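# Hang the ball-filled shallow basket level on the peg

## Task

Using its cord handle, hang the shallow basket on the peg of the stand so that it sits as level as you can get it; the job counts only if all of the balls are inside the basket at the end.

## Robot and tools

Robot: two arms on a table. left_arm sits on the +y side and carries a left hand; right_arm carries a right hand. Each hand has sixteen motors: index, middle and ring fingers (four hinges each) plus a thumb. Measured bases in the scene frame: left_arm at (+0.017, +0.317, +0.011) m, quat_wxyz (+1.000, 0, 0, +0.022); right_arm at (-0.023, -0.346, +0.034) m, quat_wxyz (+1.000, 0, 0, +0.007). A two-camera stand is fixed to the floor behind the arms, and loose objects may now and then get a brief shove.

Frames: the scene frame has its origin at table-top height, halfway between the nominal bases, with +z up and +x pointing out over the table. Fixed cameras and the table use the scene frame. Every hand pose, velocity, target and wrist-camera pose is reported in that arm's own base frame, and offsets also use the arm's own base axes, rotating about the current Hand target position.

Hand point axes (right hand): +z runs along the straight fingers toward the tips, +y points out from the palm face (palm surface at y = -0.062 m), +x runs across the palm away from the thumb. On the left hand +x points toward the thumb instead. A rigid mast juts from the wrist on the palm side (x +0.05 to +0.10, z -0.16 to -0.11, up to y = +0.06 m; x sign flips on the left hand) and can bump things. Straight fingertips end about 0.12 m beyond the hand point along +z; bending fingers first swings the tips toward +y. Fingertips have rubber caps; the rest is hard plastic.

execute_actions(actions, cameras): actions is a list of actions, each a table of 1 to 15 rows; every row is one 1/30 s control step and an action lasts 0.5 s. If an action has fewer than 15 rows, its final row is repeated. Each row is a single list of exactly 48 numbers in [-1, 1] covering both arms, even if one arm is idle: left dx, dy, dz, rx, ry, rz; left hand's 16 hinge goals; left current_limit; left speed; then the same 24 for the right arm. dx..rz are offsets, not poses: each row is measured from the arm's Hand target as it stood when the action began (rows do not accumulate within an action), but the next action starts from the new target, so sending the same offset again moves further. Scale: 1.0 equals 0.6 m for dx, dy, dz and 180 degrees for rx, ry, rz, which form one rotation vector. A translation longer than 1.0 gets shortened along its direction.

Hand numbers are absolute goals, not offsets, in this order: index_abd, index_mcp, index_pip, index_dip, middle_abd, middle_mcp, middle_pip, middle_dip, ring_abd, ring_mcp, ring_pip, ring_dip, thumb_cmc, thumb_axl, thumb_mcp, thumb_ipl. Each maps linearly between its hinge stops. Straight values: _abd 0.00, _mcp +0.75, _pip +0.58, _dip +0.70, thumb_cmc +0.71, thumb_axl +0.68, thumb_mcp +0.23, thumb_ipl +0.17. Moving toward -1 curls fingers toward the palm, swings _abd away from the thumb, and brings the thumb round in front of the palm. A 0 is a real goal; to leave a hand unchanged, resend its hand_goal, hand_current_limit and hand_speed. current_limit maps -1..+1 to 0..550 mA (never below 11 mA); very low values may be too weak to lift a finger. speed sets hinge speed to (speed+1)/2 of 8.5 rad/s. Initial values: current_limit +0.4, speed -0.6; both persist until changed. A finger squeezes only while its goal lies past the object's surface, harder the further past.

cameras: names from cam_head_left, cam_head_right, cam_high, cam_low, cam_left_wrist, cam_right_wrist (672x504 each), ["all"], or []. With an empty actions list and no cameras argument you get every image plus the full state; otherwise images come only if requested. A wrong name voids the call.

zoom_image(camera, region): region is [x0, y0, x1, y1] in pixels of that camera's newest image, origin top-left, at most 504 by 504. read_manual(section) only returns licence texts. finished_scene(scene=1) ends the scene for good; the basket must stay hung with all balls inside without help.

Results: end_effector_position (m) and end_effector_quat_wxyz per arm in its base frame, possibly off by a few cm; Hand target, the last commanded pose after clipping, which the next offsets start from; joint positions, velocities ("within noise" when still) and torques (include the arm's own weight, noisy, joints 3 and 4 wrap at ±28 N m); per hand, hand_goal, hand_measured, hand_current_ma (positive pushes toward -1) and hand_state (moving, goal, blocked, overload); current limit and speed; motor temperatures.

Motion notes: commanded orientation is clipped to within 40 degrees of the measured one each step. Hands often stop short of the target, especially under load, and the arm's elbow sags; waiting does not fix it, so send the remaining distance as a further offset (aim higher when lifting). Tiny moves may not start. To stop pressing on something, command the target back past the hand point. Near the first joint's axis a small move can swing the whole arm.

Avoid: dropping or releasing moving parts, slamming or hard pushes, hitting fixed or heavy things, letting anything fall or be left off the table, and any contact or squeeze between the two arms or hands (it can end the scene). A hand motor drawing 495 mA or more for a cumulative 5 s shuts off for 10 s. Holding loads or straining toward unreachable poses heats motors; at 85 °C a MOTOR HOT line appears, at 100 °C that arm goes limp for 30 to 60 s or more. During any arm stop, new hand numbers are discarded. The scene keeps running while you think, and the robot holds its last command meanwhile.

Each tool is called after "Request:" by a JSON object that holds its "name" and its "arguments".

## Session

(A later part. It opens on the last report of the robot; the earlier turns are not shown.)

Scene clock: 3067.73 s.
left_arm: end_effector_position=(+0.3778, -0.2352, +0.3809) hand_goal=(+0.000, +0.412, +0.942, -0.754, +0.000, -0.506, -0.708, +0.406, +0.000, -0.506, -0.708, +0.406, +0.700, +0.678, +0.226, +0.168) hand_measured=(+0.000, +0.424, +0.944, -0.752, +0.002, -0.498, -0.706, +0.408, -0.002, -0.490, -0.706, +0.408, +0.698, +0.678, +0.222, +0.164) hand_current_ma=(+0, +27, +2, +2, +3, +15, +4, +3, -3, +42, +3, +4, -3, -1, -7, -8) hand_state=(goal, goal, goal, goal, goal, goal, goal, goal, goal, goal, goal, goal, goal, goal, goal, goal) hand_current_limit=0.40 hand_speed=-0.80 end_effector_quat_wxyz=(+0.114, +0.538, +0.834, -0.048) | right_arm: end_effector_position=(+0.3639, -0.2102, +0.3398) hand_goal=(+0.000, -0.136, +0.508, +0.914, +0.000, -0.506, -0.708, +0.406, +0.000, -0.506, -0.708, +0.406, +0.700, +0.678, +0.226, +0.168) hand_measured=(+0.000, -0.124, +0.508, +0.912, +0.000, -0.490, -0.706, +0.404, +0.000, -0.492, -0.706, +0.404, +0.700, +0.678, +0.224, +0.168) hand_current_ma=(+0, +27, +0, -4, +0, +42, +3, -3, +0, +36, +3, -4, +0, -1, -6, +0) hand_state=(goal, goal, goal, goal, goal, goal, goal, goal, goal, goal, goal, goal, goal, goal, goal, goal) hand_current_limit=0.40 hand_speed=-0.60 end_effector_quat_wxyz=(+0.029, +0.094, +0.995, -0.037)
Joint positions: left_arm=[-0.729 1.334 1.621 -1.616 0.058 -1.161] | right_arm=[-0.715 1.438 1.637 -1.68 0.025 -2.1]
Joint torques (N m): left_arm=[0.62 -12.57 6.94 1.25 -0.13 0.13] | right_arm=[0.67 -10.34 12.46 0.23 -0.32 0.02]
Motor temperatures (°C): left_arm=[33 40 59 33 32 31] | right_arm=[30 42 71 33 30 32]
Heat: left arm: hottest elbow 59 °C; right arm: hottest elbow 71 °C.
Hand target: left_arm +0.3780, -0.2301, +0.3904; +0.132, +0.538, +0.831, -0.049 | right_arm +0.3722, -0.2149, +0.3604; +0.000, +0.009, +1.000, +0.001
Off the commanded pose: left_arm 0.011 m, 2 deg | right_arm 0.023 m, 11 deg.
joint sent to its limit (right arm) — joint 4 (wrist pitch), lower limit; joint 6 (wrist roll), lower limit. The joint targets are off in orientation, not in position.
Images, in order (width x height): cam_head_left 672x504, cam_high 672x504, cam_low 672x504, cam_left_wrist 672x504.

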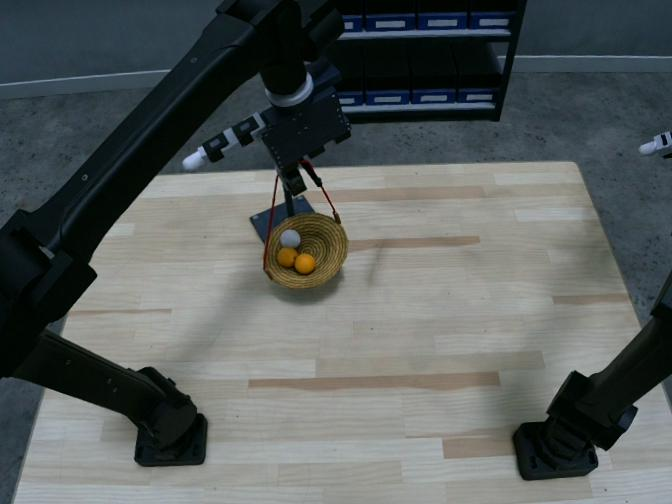

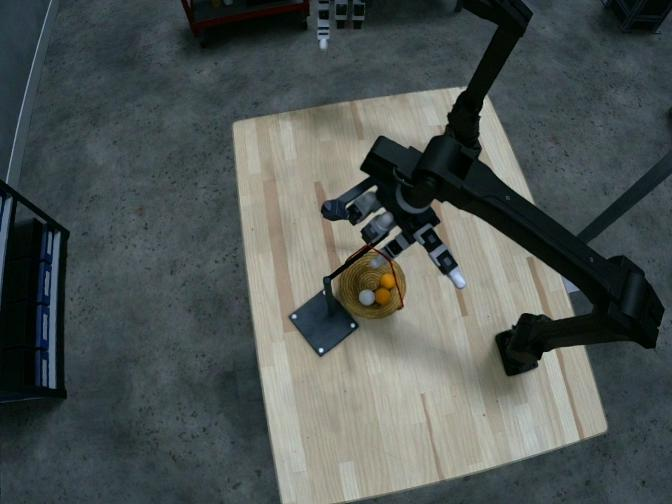

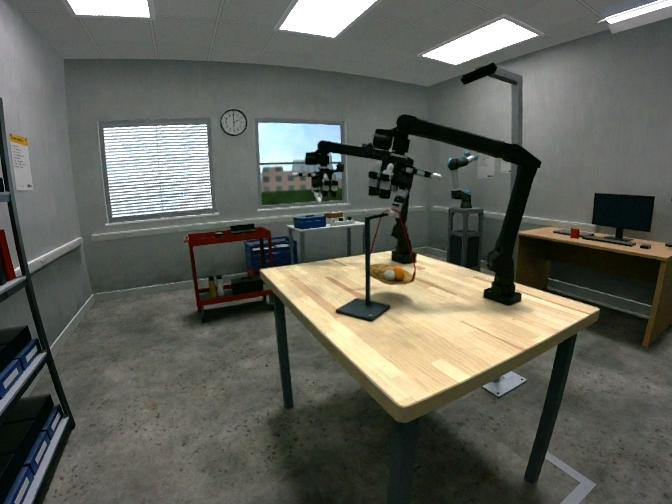

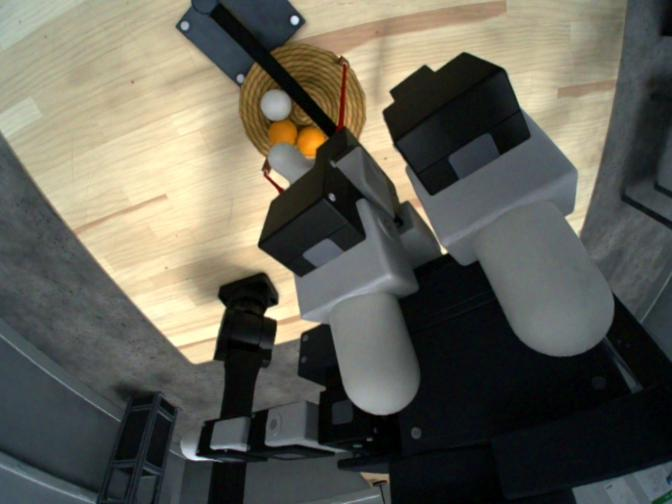

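Request:
{"name": "execute_actions", "arguments": {"actions": [[[0,0,0.0125,0,0,0,0,0.411,0.942,-0.754,0,-0.507,-0.708,0.406,0,-0.507,-0.708,0.406,0.7,0.677,0.226,0.168,0.4,-0.8,0,0,0,0,0,0,0,-0.137,0.508,0.913,0,-0.507,-0.708,0.406,0,-0.507,-0.708,0.406,0.7,0.678,0.226,0.168,0.4,-0.6]],[[0,0,0.0125,0,0,0,0,0.411,0.942,-0.754,0,-0.507,-0.708,0.406,0,-0.507,-0.708,0.406,0.7,0.677,0.226,0.168,0.4,-0.8,0,0,0,0,0,0,0,-0.137,0.508,0.913,0,-0.507,-0.708,0.406,0,-0.507,-0.708,0.406,0.7,0.678,0.226,0.168,0.4,-0.6]],[[0,0,0.0125,0,0,0,0,0.411,0.942,-0.754,0,-0.507,-0.708,0.406,0,-0.507,-0.708,0.406,0.7,0.677,0.226,0.168,0.4,-0.8,0,0,0,0,0,0,0,-0.137,0.508,0.913,0,-0.507,-0.708,0.406,0,-0.507,-0.708,0.406,0.7,0.678,0.226,0.168,0.4,-0.6]],[[0,0,0.0125,0,0,0,0,0.411,0.942,-0.754,0,-0.507,-0.708,0.406,0,-0.507,-0.708,0.406,0.7,0.677,0.226,0.168,0.4,-0.8,0,0,0,0,0,0,0,-0.137,0.508,0.913,0,-0.507,-0.708,0.406,0,-0.507,-0.708,0.406,0.7,0.678,0.226,0.168,0.4,-0.6]]], "cameras": ["cam_low","cam_head_left","cam_high"]}}

Request:
{"name": "zoom_image", "arguments": {"camera": "cam_high", "region": [320, 210, 420, 320]}}

Request:
{"name": "zoom_image", "arguments": {"camera": "cam_low", "region": [350, 190, 430, 290]}}

Scene clock: 3248.87 s.
left_arm: end_effector_position=(+0.3720, -0.2303, +0.3922) hand_goal=(+0.000, +0.412, +0.942, -0.754, +0.000, -0.506, -0.708, +0.406, +0.000, -0.506, -0.708, +0.406, +0.700, +0.678, +0.226, +0.168) hand_measured=(-0.004, +0.424, +0.944, -0.752, +0.002, -0.498, -0.706, +0.408, -0.002, -0.490, -0.706, +0.408, +0.698, +0.678, +0.222, +0.164) hand_current_ma=(-7, +27, +2, +4, +3, +15, +4, +3, -3, +42, +3, +4, -3, -1, -7, -8) hand_state=(goal, goal, goal, goal, goal, goal, goal, goal, goal, goal, goal, goal, goal, goal, goal, goal) hand_current_limit=0.40 hand_speed=-0.80 end_effector_quat_wxyz=(+0.106, +0.541, +0.833, -0.047) | right_arm: end_effector_position=(+0.3639, -0.2102, +0.3398) hand_goal=(+0.000, -0.136, +0.508, +0.914, +0.000, -0.506, -0.708, +0.406, +0.000, -0.506, -0.708, +0.406, +0.700, +0.678, +0.226, +0.168) hand_measured=(+0.000, -0.124, +0.508, +0.912, +0.000, -0.490, -0.706, +0.404, +0.000, -0.492, -0.706, +0.404, +0.700, +0.678, +0.224, +0.168) hand_current_ma=(+0, +27, +0, -4, +0, +42, +3, -3, +0, +36, +3, -4, +0, -1, -6, +0) hand_state=(goal, goal, goal, goal, goal, goal, goal, goal, goal, goal, goal, goal, goal, goal, goal, goal) hand_current_limit=0.40 hand_speed=-0.60 end_effector_quat_wxyz=(+0.029, +0.094, +0.995, -0.037)
Joint positions: left_arm=[-0.729 1.334 1.656 -1.668 0.059 -1.156] | right_arm=[-0.715 1.438 1.637 -1.68 0.025 -2.1]
Joint torques (N m): left_arm=[0.21 -11.05 12.05 0.01 -0.17 0.08] | right_arm=[0.67 -10.23 12.46 0.24 -0.32 0.01]
Motor temperatures (°C): left_arm=[33 39 55 33 32 31] | right_arm=[30 42 71 33 30 32]
Heat: left arm: hottest elbow 55 °C; right arm: hottest elbow 71 °C.
Hand target: left_arm +0.3781, -0.2301, +0.4205; +0.132, +0.538, +0.831, -0.049 | right_arm +0.3722, -0.2149, +0.3604; +0.000, +0.009, +1.000, +0.001
Off the commanded pose: left_arm 0.029 m, 3 deg | right_arm 0.023 m, 11 deg.
joint sent to its limit (right arm) — joint 4 (wrist pitch), lower limit; joint 6 (wrist roll), lower limit. The joint targets are off in orientation, not in position.
Images, in order (width x height): cam_head_left 672x504, cam_high 672x504, cam_low 672x504.

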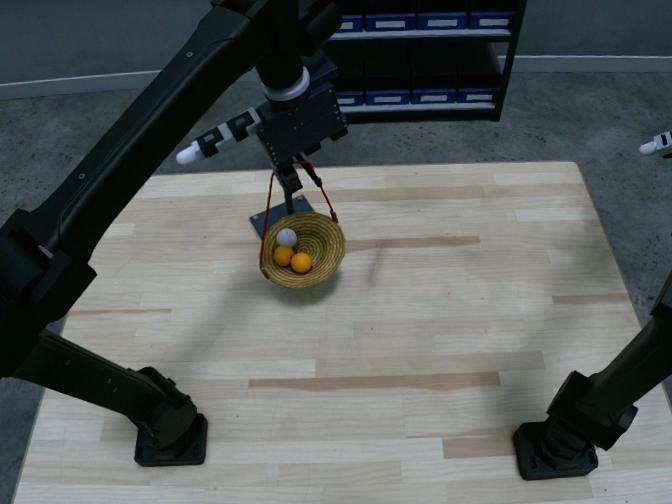

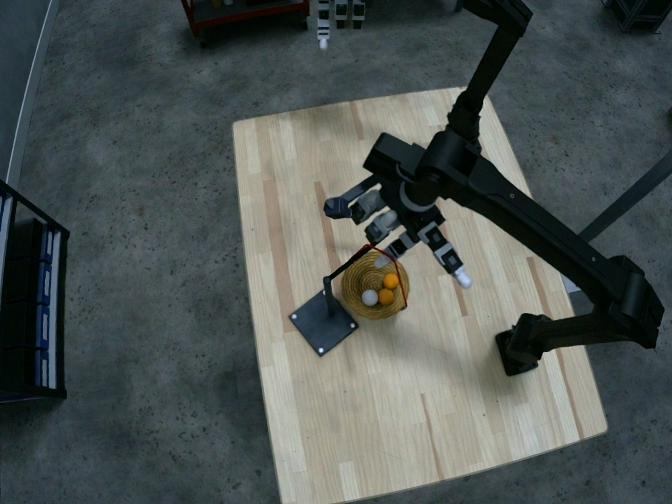

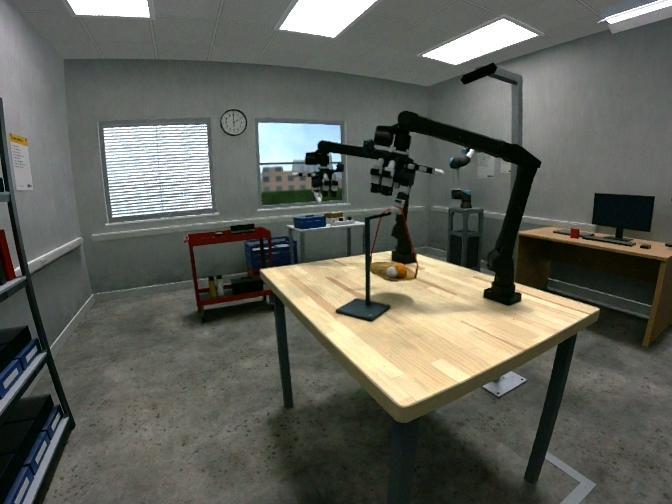

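Scaled by 4.582 from the camera's 672x504 image, which has a finer 960x720 frame.

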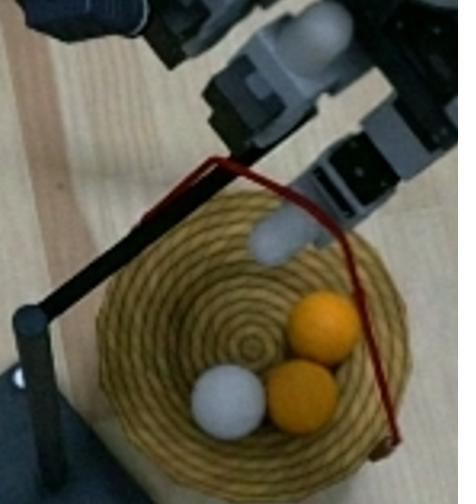

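Scaled by 5.040 from the camera's 672x504 image, which has a finer 960x720 frame.

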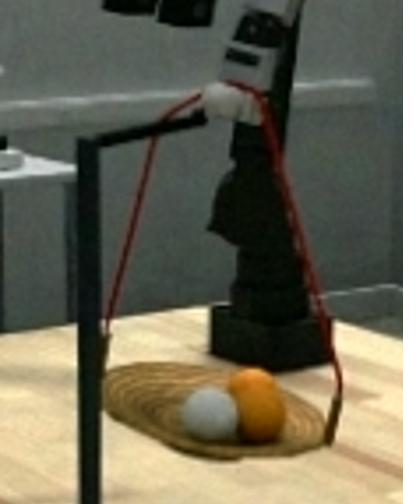

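Request:
{"name": "execute_actions", "arguments": {"actions": [[[0,0,0.0125,0,0,0,0,0.411,0.942,-0.754,0,-0.507,-0.708,0.406,0,-0.507,-0.708,0.406,0.7,0.677,0.226,0.168,0.4,-0.8,0,0,0,0,0,0,0,-0.137,0.508,0.913,0,-0.507,-0.708,0.406,0,-0.507,-0.708,0.406,0.7,0.678,0.226,0.168,0.4,-0.6]],[[0.0025,-0.0045,0.0062,0,0,0,0,0.411,0.942,-0.754,0,-0.507,-0.708,0.406,0,-0.507,-0.708,0.406,0.7,0.677,0.226,0.168,0.4,-0.8,0,0,0,0,0,0,0,-0.137,0.508,0.913,0,-0.507,-0.708,0.406,0,-0.507,-0.708,0.406,0.7,0.678,0.226,0.168,0.4,-0.6]],[[0.0037,-0.0075,0,0,0,0,0,0.411,0.942,-0.754,0,-0.507,-0.708,0.406,0,-0.507,-0.708,0.406,0.7,0.677,0.226,0.168,0.4,-0.8,0,0,0,0,0,0,0,-0.137,0.508,0.913,0,-0.507,-0.708,0.406,0,-0.507,-0.708,0.406,0.7,0.678,0.226,0.168,0.4,-0.6]],[[0.0037,-0.0075,0,0,0,0,0,0.411,0.942,-0.754,0,-0.507,-0.708,0.406,0,-0.507,-0.708,0.406,0.7,0.677,0.226,0.168,0.4,-0.8,0,0,0,0,0,0,0,-0.137,0.508,0.913,0,-0.507,-0.708,0.406,0,-0.507,-0.708,0.406,0.7,0.678,0.226,0.168,0.4,-0.6]]], "cameras": ["cam_low","cam_head_left","cam_high"]}}

Request:
{"name": "zoom_image", "arguments": {"camera": "cam_high", "region": [320, 210, 420, 320]}}

Request:
{"name": "zoom_image", "arguments": {"camera": "cam_low", "region": [350, 190, 430, 290]}}

Scene clock: 3260.87 s.
left_arm: end_effector_position=(+0.3800, -0.2367, +0.4052) hand_goal=(+0.000, +0.412, +0.942, -0.754, +0.000, -0.506, -0.708, +0.406, +0.000, -0.506, -0.708, +0.406, +0.700, +0.678, +0.226, +0.168) hand_measured=(-0.002, +0.424, +0.944, -0.752, +0.002, -0.498, -0.706, +0.408, -0.002, -0.490, -0.706, +0.408, +0.698, +0.678, +0.222, +0.164) hand_current_ma=(-2, +27, +2, +4, +3, +15, +4, +3, -3, +42, +3, +4, -3, -1, -7, -8) hand_state=(goal, goal, goal, goal, goal, goal, goal, goal, goal, goal, goal, goal, goal, goal, goal, goal) hand_current_limit=0.40 hand_speed=-0.80 end_effector_quat_wxyz=(+0.117, +0.540, +0.832, -0.047) | right_arm: end_effector_position=(+0.3639, -0.2102, +0.3398) hand_goal=(+0.000, -0.136, +0.508, +0.914, +0.000, -0.506, -0.708, +0.406, +0.000, -0.506, -0.708, +0.406, +0.700, +0.678, +0.226, +0.168) hand_measured=(+0.000, -0.124, +0.508, +0.912, +0.000, -0.490, -0.706, +0.404, +0.000, -0.492, -0.706, +0.404, +0.700, +0.678, +0.224, +0.168) hand_current_ma=(+0, +27, +0, -4, +0, +42, +3, -3, +0, +36, +3, -4, +0, -1, -6, +0) hand_state=(goal, goal, goal, goal, goal, goal, goal, goal, goal, goal, goal, goal, goal, goal, goal, goal) hand_current_limit=0.40 hand_speed=-0.60 end_effector_quat_wxyz=(+0.029, +0.094, +0.995, -0.037)
Joint positions: left_arm=[-0.729 1.357 1.708 -1.675 0.056 -1.156] | right_arm=[-0.715 1.438 1.637 -1.68 0.025 -2.1]
Joint torques (N m): left_arm=[-1.14 -10.4 12.11 0.25 -0.32 -0.07] | right_arm=[0.79 -10.58 12.48 0.28 -0.31 0.02]
Motor temperatures (°C): left_arm=[33 39 57 33 32 31] | right_arm=[30 42 71 33 30 32]
Heat: left arm: hottest elbow 57 °C; right arm: hottest elbow 71 °C.
Hand target: left_arm +0.3840, -0.2418, +0.4318; +0.132, +0.538, +0.831, -0.049 | right_arm +0.3722, -0.2149, +0.3604; +0.000, +0.009, +1.000, +0.001
Off the commanded pose: left_arm 0.027 m, 2 deg | right_arm 0.023 m, 11 deg.
joint sent to its limit (left arm) — joint 4 (wrist pitch), lower limit. The joint targets still meet the commanded pose.
joint sent to its limit (right arm) — joint 4 (wrist pitch), lower limit; joint 6 (wrist roll), lower limit. The joint targets are off in orientation, not in position.
Images, in order (width x height): cam_head_left 672x504, cam_high 672x504, cam_low 672x504.

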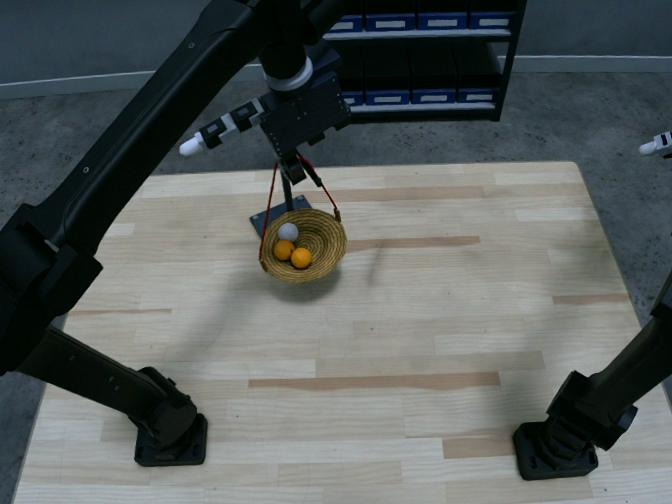

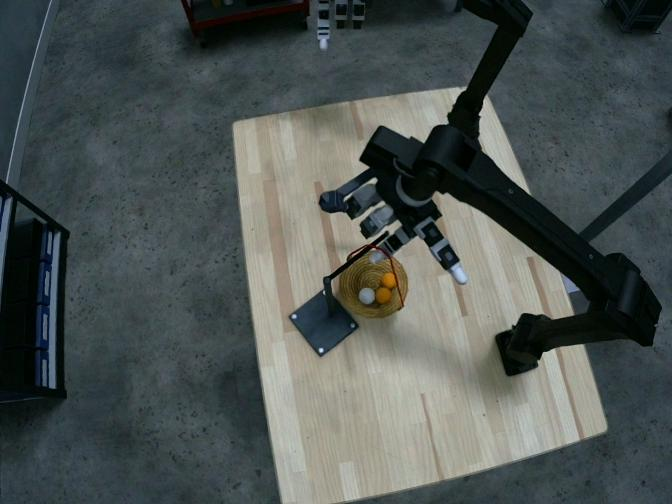

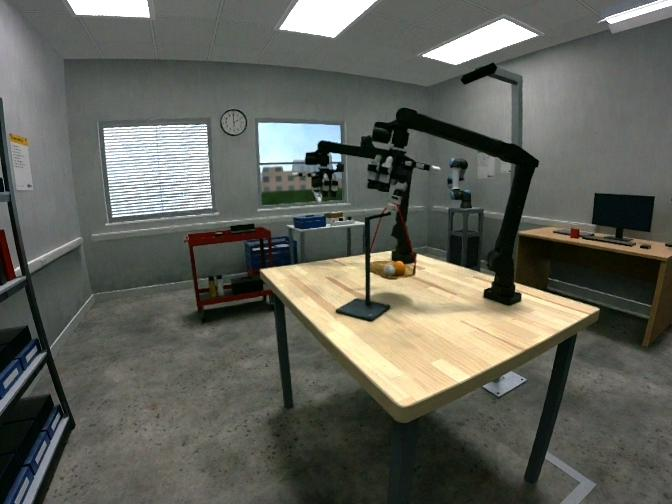

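Scaled by 4.582 from the camera's 672x504 image, which has a finer 960x720 frame.

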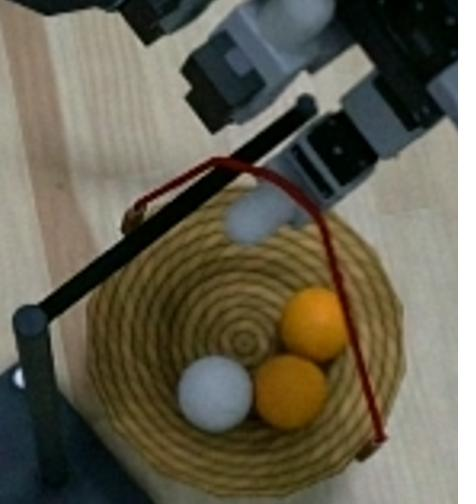

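Scaled by 5.040 from the camera's 672x504 image, which has a finer 960x720 frame.

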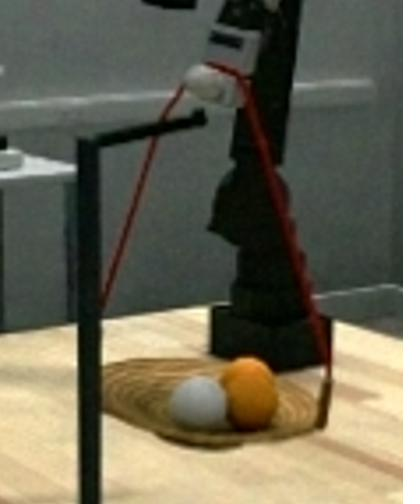

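Request:
{"name": "execute_actions", "arguments": {"actions": [[[0.004,-0.0089,0,0,0,0,0,0.411,0.942,-0.754,0,-0.507,-0.708,0.406,0,-0.507,-0.708,0.406,0.7,0.677,0.226,0.168,0.4,-0.8,0,0,0,0,0,0,0,-0.137,0.508,0.913,0,-0.507,-0.708,0.406,0,-0.507,-0.708,0.406,0.7,0.678,0.226,0.168,0.4,-0.6]],[[0.004,-0.0089,0,0,0,0,0,0.411,0.942,-0.754,0,-0.507,-0.708,0.406,0,-0.507,-0.708,0.406,0.7,0.677,0.226,0.168,0.4,-0.8,0,0,0,0,0,0,0,-0.137,0.508,0.913,0,-0.507,-0.708,0.406,0,-0.507,-0.708,0.406,0.7,0.678,0.226,0.168,0.4,-0.6]],[[0.004,-0.0089,0,0,0,0,0,0.411,0.942,-0.754,0,-0.507,-0.708,0.406,0,-0.507,-0.708,0.406,0.7,0.677,0.226,0.168,0.4,-0.8,0,0,0,0,0,0,0,-0.137,0.508,0.913,0,-0.507,-0.708,0.406,0,-0.507,-0.708,0.406,0.7,0.678,0.226,0.168,0.4,-0.6]],[[0.004,-0.0089,0,0,0,0,0,0.411,0.942,-0.754,0,-0.507,-0.708,0.406,0,-0.507,-0.708,0.406,0.7,0.677,0.226,0.168,0.4,-0.8,0,0,0,0,0,0,0,-0.137,0.508,0.913,0,-0.507,-0.708,0.406,0,-0.507,-0.708,0.406,0.7,0.678,0.226,0.168,0.4,-0.6]]], "cameras": ["cam_low","cam_head_left","cam_high"]}}

Request:
{"name": "zoom_image", "arguments": {"camera": "cam_high", "region": [320, 210, 420, 320]}}

Request:
{"name": "zoom_image", "arguments": {"camera": "cam_low", "region": [350, 190, 430, 290]}}

Scene clock: 3273.13 s.
left_arm: end_effector_position=(+0.3903, -0.2558, +0.4040) hand_goal=(+0.000, +0.412, +0.942, -0.754, +0.000, -0.506, -0.708, +0.406, +0.000, -0.506, -0.708, +0.406, +0.700, +0.678, +0.226, +0.168) hand_measured=(+0.000, +0.424, +0.944, -0.752, +0.002, -0.498, -0.706, +0.408, -0.002, -0.490, -0.706, +0.408, +0.698, +0.678, +0.222, +0.164) hand_current_ma=(+0, +27, +2, +4, +3, +15, +4, +3, -3, +42, +3, +4, -3, -1, -7, -8) hand_state=(goal, goal, goal, goal, goal, goal, goal, goal, goal, goal, goal, goal, goal, goal, goal, goal) hand_current_limit=0.40 hand_speed=-0.80 end_effector_quat_wxyz=(+0.114, +0.539, +0.833, -0.045) | right_arm: end_effector_position=(+0.3639, -0.2102, +0.3398) hand_goal=(+0.000, -0.136, +0.508, +0.914, +0.000, -0.506, -0.708, +0.406, +0.000, -0.506, -0.708, +0.406, +0.700, +0.678, +0.226, +0.168) hand_measured=(+0.000, -0.124, +0.508, +0.912, +0.000, -0.490, -0.706, +0.404, +0.000, -0.492, -0.706, +0.404, +0.700, +0.678, +0.224, +0.168) hand_current_ma=(+0, +27, +0, -4, +0, +42, +3, -3, +0, +36, +3, -4, +0, -1, -6, +0) hand_state=(goal, goal, goal, goal, goal, goal, goal, goal, goal, goal, goal, goal, goal, goal, goal, goal) hand_current_limit=0.40 hand_speed=-0.60 end_effector_quat_wxyz=(+0.029, +0.094, +0.995, -0.037)
Joint positions: left_arm=[-0.748 1.414 1.762 -1.678 0.05 -1.177] | right_arm=[-0.715 1.438 1.637 -1.68 0.025 -2.1]
Joint torques (N m): left_arm=[-1.32 -11.46 12.18 0.38 -0.33 -0.06] | right_arm=[0.67 -10.64 12.51 0.28 -0.32 0.01]
Motor temperatures (°C): left_arm=[33 39 61 33 32 31] | right_arm=[30 42 71 33 30 32]
Heat: left arm: hottest elbow 61 °C; right arm: hottest elbow 71 °C.
Hand target: left_arm +0.3935, -0.2632, +0.4316; +0.132, +0.538, +0.831, -0.049 | right_arm +0.3722, -0.2149, +0.3604; +0.000, +0.009, +1.000, +0.001
Off the commanded pose: left_arm 0.029 m, 2 deg | right_arm 0.023 m, 11 deg.
joint sent to its limit (left arm) — joint 4 (wrist pitch), lower limit. The joint targets still meet the commanded pose.
joint sent to its limit (right arm) — joint 4 (wrist pitch), lower limit; joint 6 (wrist roll), lower limit. The joint targets are off in orientation, not in position.
Images, in order (width x height): cam_head_left 672x504, cam_high 672x504, cam_low 672x504.

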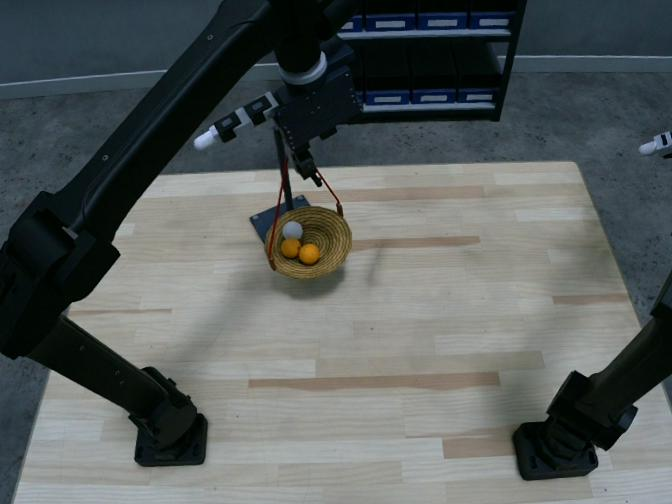

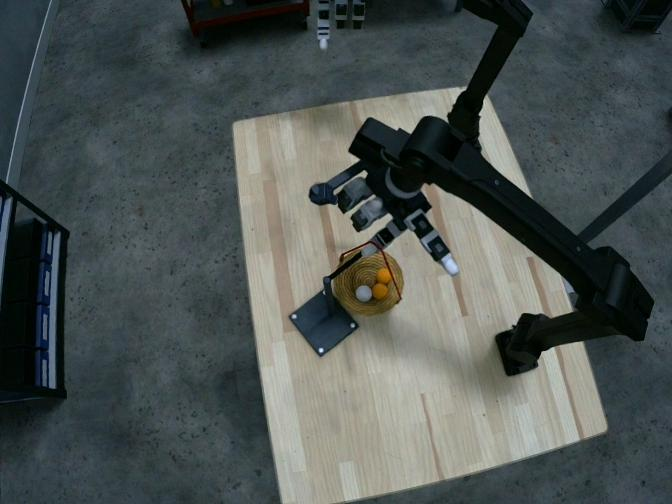

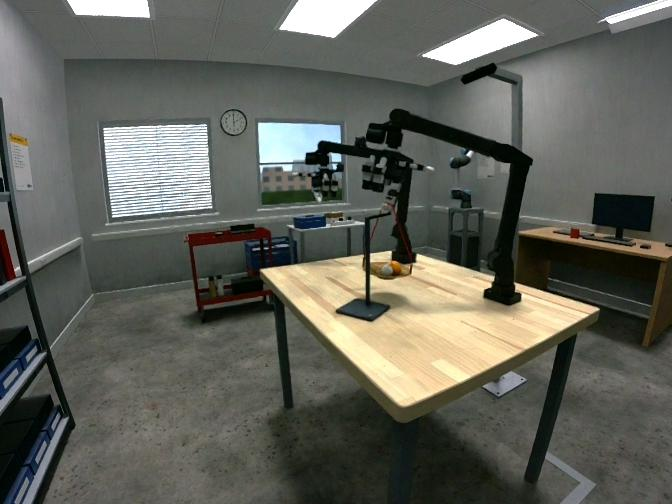

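Scaled by 4.582 from the camera's 672x504 image, which has a finer 960x720 frame.

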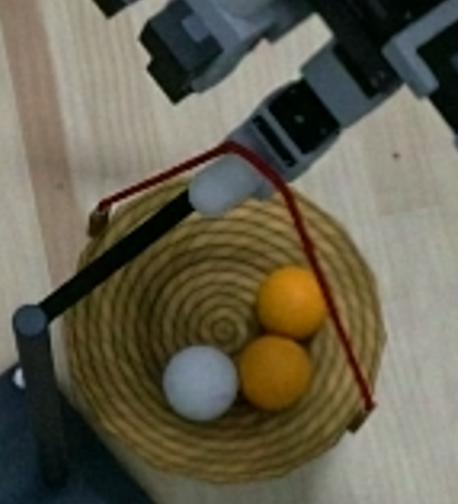

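Scaled by 5.040 from the camera's 672x504 image, which has a finer 960x720 frame.

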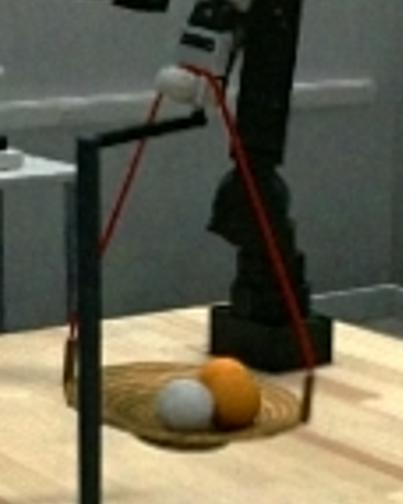

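Request:
{"name": "execute_actions", "arguments": {"actions": [[[0.004,-0.0089,0,0,0,0,0,0.411,0.942,-0.754,0,-0.507,-0.708,0.406,0,-0.507,-0.708,0.406,0.7,0.677,0.226,0.168,0.4,-0.8,0,0,0,0,0,0,0,-0.137,0.508,0.913,0,-0.507,-0.708,0.406,0,-0.507,-0.708,0.406,0.7,0.678,0.226,0.168,0.4,-0.6]],[[0.004,-0.0089,0,0,0,0,0,0.411,0.942,-0.754,0,-0.507,-0.708,0.406,0,-0.507,-0.708,0.406,0.7,0.677,0.226,0.168,0.4,-0.8,0,0,0,0,0,0,0,-0.137,0.508,0.913,0,-0.507,-0.708,0.406,0,-0.507,-0.708,0.406,0.7,0.678,0.226,0.168,0.4,-0.6]],[[0.004,-0.0089,0,0,0,0,0,0.411,0.942,-0.754,0,-0.507,-0.708,0.406,0,-0.507,-0.708,0.406,0.7,0.677,0.226,0.168,0.4,-0.8,0,0,0,0,0,0,0,-0.137,0.508,0.913,0,-0.507,-0.708,0.406,0,-0.507,-0.708,0.406,0.7,0.678,0.226,0.168,0.4,-0.6]],[[0.004,-0.0089,0,0,0,0,0,0.411,0.942,-0.754,0,-0.507,-0.708,0.406,0,-0.507,-0.708,0.406,0.7,0.677,0.226,0.168,0.4,-0.8,0,0,0,0,0,0,0,-0.137,0.508,0.913,0,-0.507,-0.708,0.406,0,-0.507,-0.708,0.406,0.7,0.678,0.226,0.168,0.4,-0.6]]], "cameras": ["cam_low","cam_head_left","cam_high"]}}

Request:
{"name": "zoom_image", "arguments": {"camera": "cam_high", "region": [310, 200, 410, 310]}}

Request:
{"name": "zoom_image", "arguments": {"camera": "cam_low", "region": [350, 190, 430, 290]}}

Scene clock: 3286.70 s.
left_arm: end_effector_position=(+0.4002, -0.2771, +0.4041) hand_goal=(+0.000, +0.412, +0.942, -0.754, +0.000, -0.506, -0.708, +0.406, +0.000, -0.506, -0.708, +0.406, +0.700, +0.678, +0.226, +0.168) hand_measured=(+0.000, +0.424, +0.944, -0.752, +0.002, -0.498, -0.706, +0.408, -0.002, -0.490, -0.706, +0.408, +0.698, +0.678, +0.222, +0.164) hand_current_ma=(+0, +27, +2, +4, +3, +15, +4, +3, -3, +42, +3, +4, -3, -1, -7, -8) hand_state=(goal, goal, goal, goal, goal, goal, goal, goal, goal, goal, goal, goal, goal, goal, goal, goal) hand_current_limit=0.40 hand_speed=-0.80 end_effector_quat_wxyz=(+0.115, +0.539, +0.833, -0.045) | right_arm: end_effector_position=(+0.3639, -0.2102, +0.3398) hand_goal=(+0.000, -0.136, +0.508, +0.914, +0.000, -0.506, -0.708, +0.406, +0.000, -0.506, -0.708, +0.406, +0.700, +0.678, +0.226, +0.168) hand_measured=(+0.000, -0.124, +0.508, +0.912, +0.000, -0.490, -0.706, +0.404, +0.000, -0.492, -0.706, +0.404, +0.700, +0.678, +0.224, +0.168) hand_current_ma=(+0, +27, +0, -4, +0, +42, +3, -3, +0, +36, +3, -4, +0, -1, -6, +0) hand_state=(goal, goal, goal, goal, goal, goal, goal, goal, goal, goal, goal, goal, goal, goal, goal, goal) hand_current_limit=0.40 hand_speed=-0.60 end_effector_quat_wxyz=(+0.029, +0.094, +0.995, -0.037)
Joint positions: left_arm=[-0.769 1.47 1.821 -1.678 0.044 -1.197] | right_arm=[-0.715 1.438 1.637 -1.68 0.025 -2.1]
Joint torques (N m): left_arm=[-1.38 -12.16 12.25 0.38 -0.3 -0.06] | right_arm=[0.56 -10.7 12.49 0.25 -0.32 0]
Motor temperatures (°C): left_arm=[33 39 62 33 32 31] | right_arm=[30 42 71 33 30 32]
Heat: left arm: hottest elbow 62 °C; right arm: hottest elbow 71 °C.
Hand target: left_arm +0.4032, -0.2847, +0.4316; +0.132, +0.538, +0.831, -0.049 | right_arm +0.3722, -0.2149, +0.3604; +0.000, +0.009, +1.000, +0.001
Off the commanded pose: left_arm 0.029 m, 2 deg | right_arm 0.023 m, 11 deg.
joint sent to its limit (left arm) — joint 4 (wrist pitch), lower limit. The joint targets still meet the commanded pose.
joint sent to its limit (right arm) — joint 4 (wrist pitch), lower limit; joint 6 (wrist roll), lower limit. The joint targets are off in orientation, not in position.
Images, in order (width x height): cam_head_left 672x504, cam_high 672x504, cam_low 672x504.

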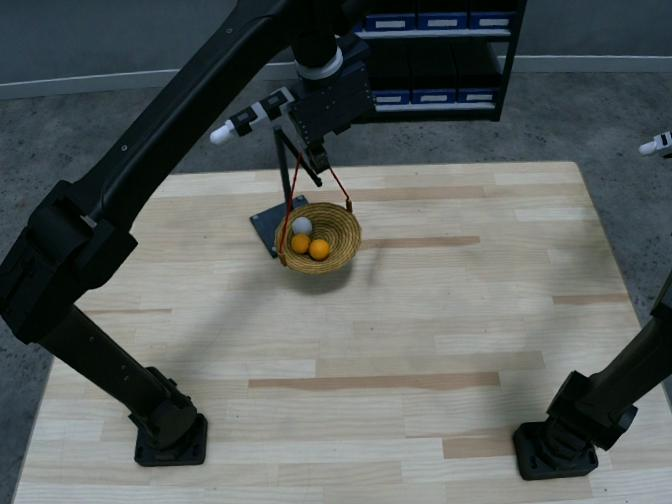

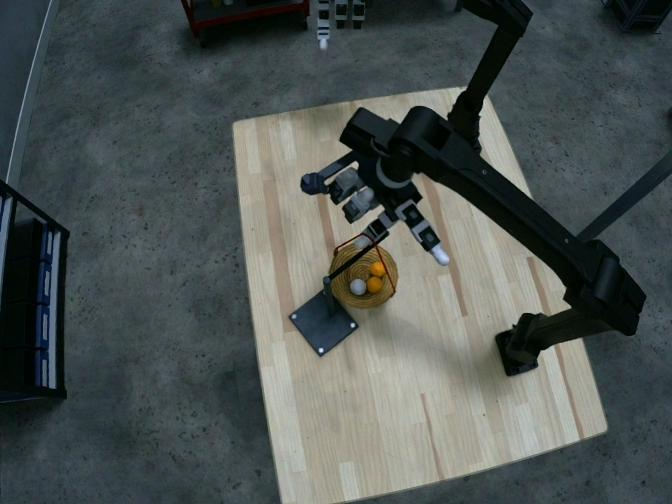

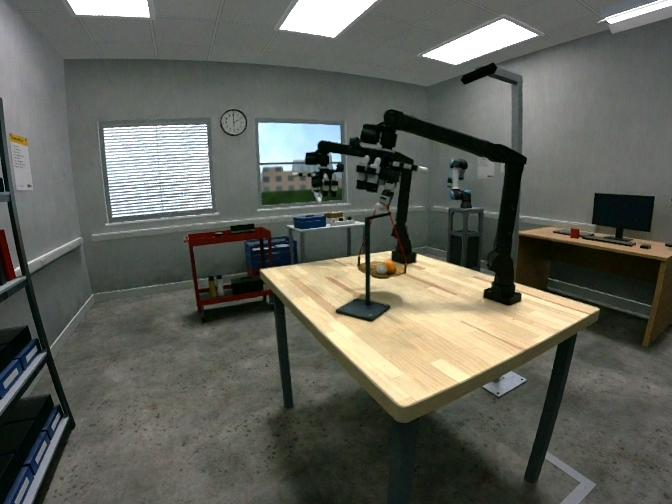

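Scaled by 4.582 from the camera's 672x504 image, which has a finer 960x720 frame.

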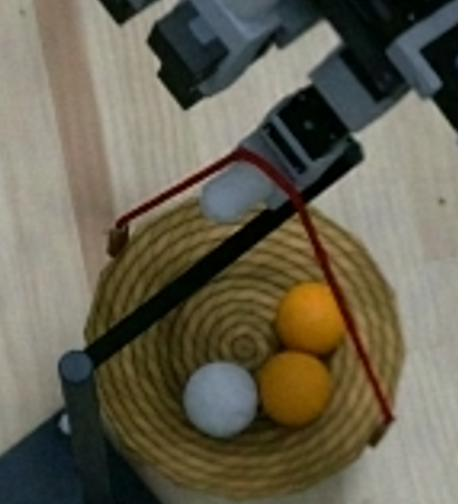

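Scaled by 5.040 from the camera's 672x504 image, which has a finer 960x720 frame.

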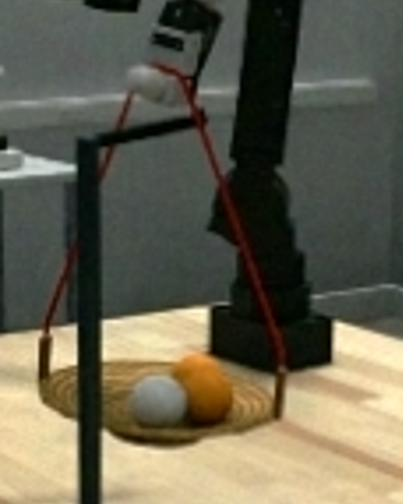

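Request:
{"name": "execute_actions", "arguments": {"actions": [[[0.004,-0.0089,0,0,0,0,0,0.411,0.942,-0.754,0,-0.507,-0.708,0.406,0,-0.507,-0.708,0.406,0.7,0.677,0.226,0.168,0.4,-0.8,0,0,0,0,0,0,0,-0.137,0.508,0.913,0,-0.507,-0.708,0.406,0,-0.507,-0.708,0.406,0.7,0.678,0.226,0.168,0.4,-0.6]],[[0.004,-0.0089,0,0,0,0,0,0.411,0.942,-0.754,0,-0.507,-0.708,0.406,0,-0.507,-0.708,0.406,0.7,0.677,0.226,0.168,0.4,-0.8,0,0,0,0,0,0,0,-0.137,0.508,0.913,0,-0.507,-0.708,0.406,0,-0.507,-0.708,0.406,0.7,0.678,0.226,0.168,0.4,-0.6]],[[0.004,-0.0089,-0.004,0,0,0,0,0.411,0.942,-0.754,0,-0.507,-0.708,0.406,0,-0.507,-0.708,0.406,0.7,0.677,0.226,0.168,0.4,-0.8,0,0,0,0,0,0,0,-0.137,0.508,0.913,0,-0.507,-0.708,0.406,0,-0.507,-0.708,0.406,0.7,0.678,0.226,0.168,0.4,-0.6]]], "cameras": ["cam_low","cam_head_left","cam_high","cam_left_wrist"]}}

Request:
{"name": "zoom_image", "arguments": {"camera": "cam_high", "region": [310, 200, 410, 310]}}

Request:
{"name": "zoom_image", "arguments": {"camera": "cam_low", "region": [350, 190, 430, 290]}}

Scene clock: 3296.87 s.
left_arm: end_effector_position=(+0.4078, -0.2928, +0.4020) hand_goal=(+0.000, +0.412, +0.942, -0.754, +0.000, -0.506, -0.708, +0.406, +0.000, -0.506, -0.708, +0.406, +0.700, +0.678, +0.226, +0.168) hand_measured=(+0.000, +0.424, +0.944, -0.752, +0.002, -0.498, -0.706, +0.408, -0.002, -0.490, -0.706, +0.408, +0.698, +0.678, +0.222, +0.164) hand_current_ma=(+0, +27, +2, +4, +3, +15, +4, +3, -3, +42, +3, +4, -3, -1, -7, -8) hand_state=(goal, goal, goal, goal, goal, goal, goal, goal, goal, goal, goal, goal, goal, goal, goal, goal) hand_current_limit=0.40 hand_speed=-0.80 end_effector_quat_wxyz=(+0.114, +0.539, +0.833, -0.045) | right_arm: end_effector_position=(+0.3639, -0.2102, +0.3398) hand_goal=(+0.000, -0.136, +0.508, +0.914, +0.000, -0.506, -0.708, +0.406, +0.000, -0.506, -0.708, +0.406, +0.700, +0.678, +0.226, +0.168) hand_measured=(+0.000, -0.124, +0.508, +0.912, +0.000, -0.490, -0.706, +0.404, +0.000, -0.492, -0.706, +0.404, +0.700, +0.678, +0.224, +0.168) hand_current_ma=(+0, +27, +0, -4, +0, +42, +3, -3, +0, +36, +3, -4, +0, -1, -6, +0) hand_state=(goal, goal, goal, goal, goal, goal, goal, goal, goal, goal, goal, goal, goal, goal, goal, goal) hand_current_limit=0.40 hand_speed=-0.60 end_effector_quat_wxyz=(+0.029, +0.094, +0.995, -0.037)
Joint positions: left_arm=[-0.783 1.514 1.864 -1.678 0.04 -1.211] | right_arm=[-0.715 1.438 1.637 -1.68 0.025 -2.1]
Joint torques (N m): left_arm=[-1.08 -13.1 12.18 0.31 -0.32 -0.08] | right_arm=[1.03 -10.46 12.53 0.27 -0.3 0.01]
Motor temperatures (°C): left_arm=[33 39 65 33 32 31] | right_arm=[30 42 71 33 30 32]
Heat: left arm: hottest elbow 65 °C; right arm: hottest elbow 71 °C.
Hand target: left_arm +0.4104, -0.3005, +0.4293; +0.132, +0.538, +0.831, -0.049 | right_arm +0.3722, -0.2149, +0.3604; +0.000, +0.009, +1.000, +0.001
Off the commanded pose: left_arm 0.029 m, 2 deg | right_arm 0.023 m, 11 deg.
joint sent to its limit (left arm) — joint 4 (wrist pitch), lower limit. The joint targets still meet the commanded pose.
joint sent to its limit (right arm) — joint 4 (wrist pitch), lower limit; joint 6 (wrist roll), lower limit. The joint targets are off in orientation, not in position.
Images, in order (width x height): cam_head_left 672x504, cam_high 672x504, cam_low 672x504, cam_left_wrist 672x504.

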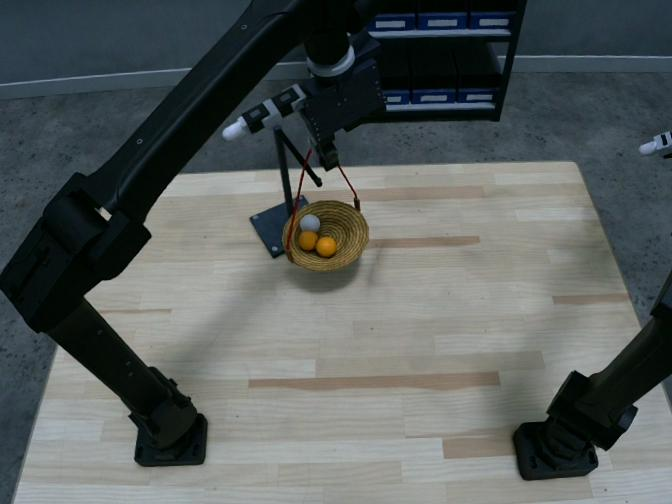

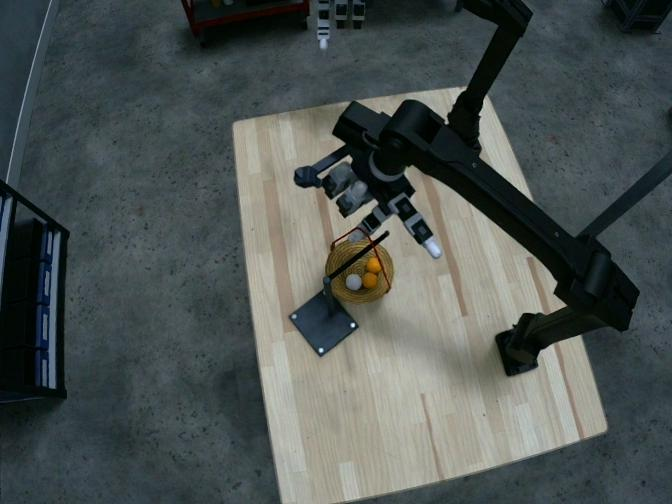

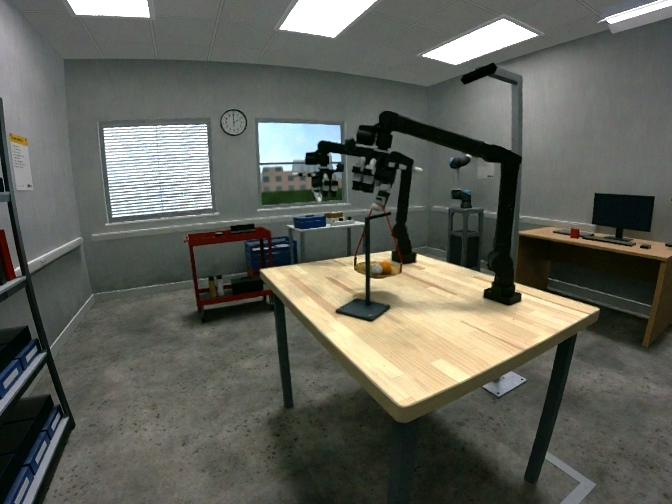

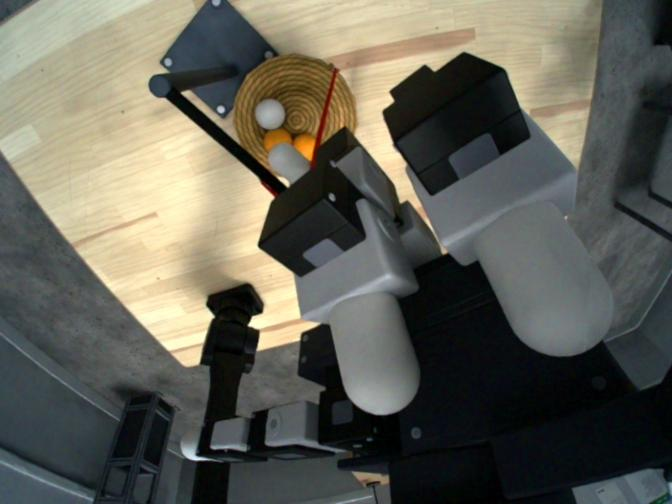

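Scaled by 4.582 from the camera's 672x504 image, which has a finer 960x720 frame.

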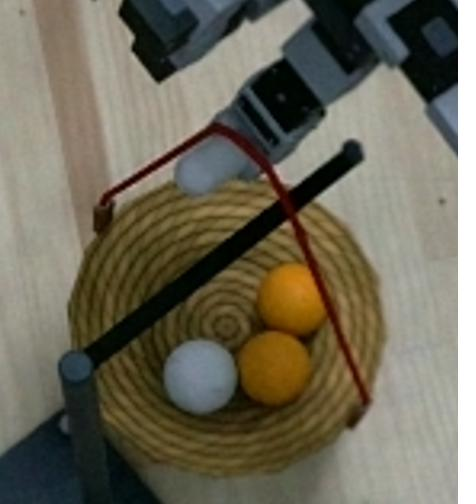

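Scaled by 5.040 from the camera's 672x504 image, which has a finer 960x720 frame.

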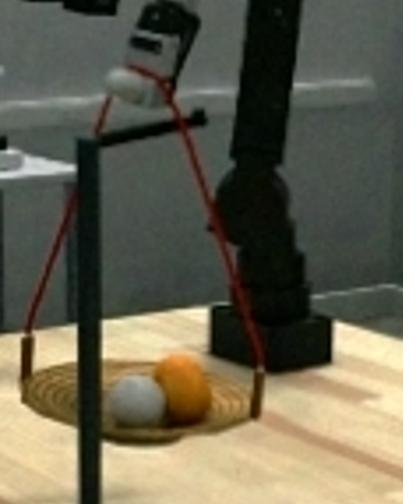

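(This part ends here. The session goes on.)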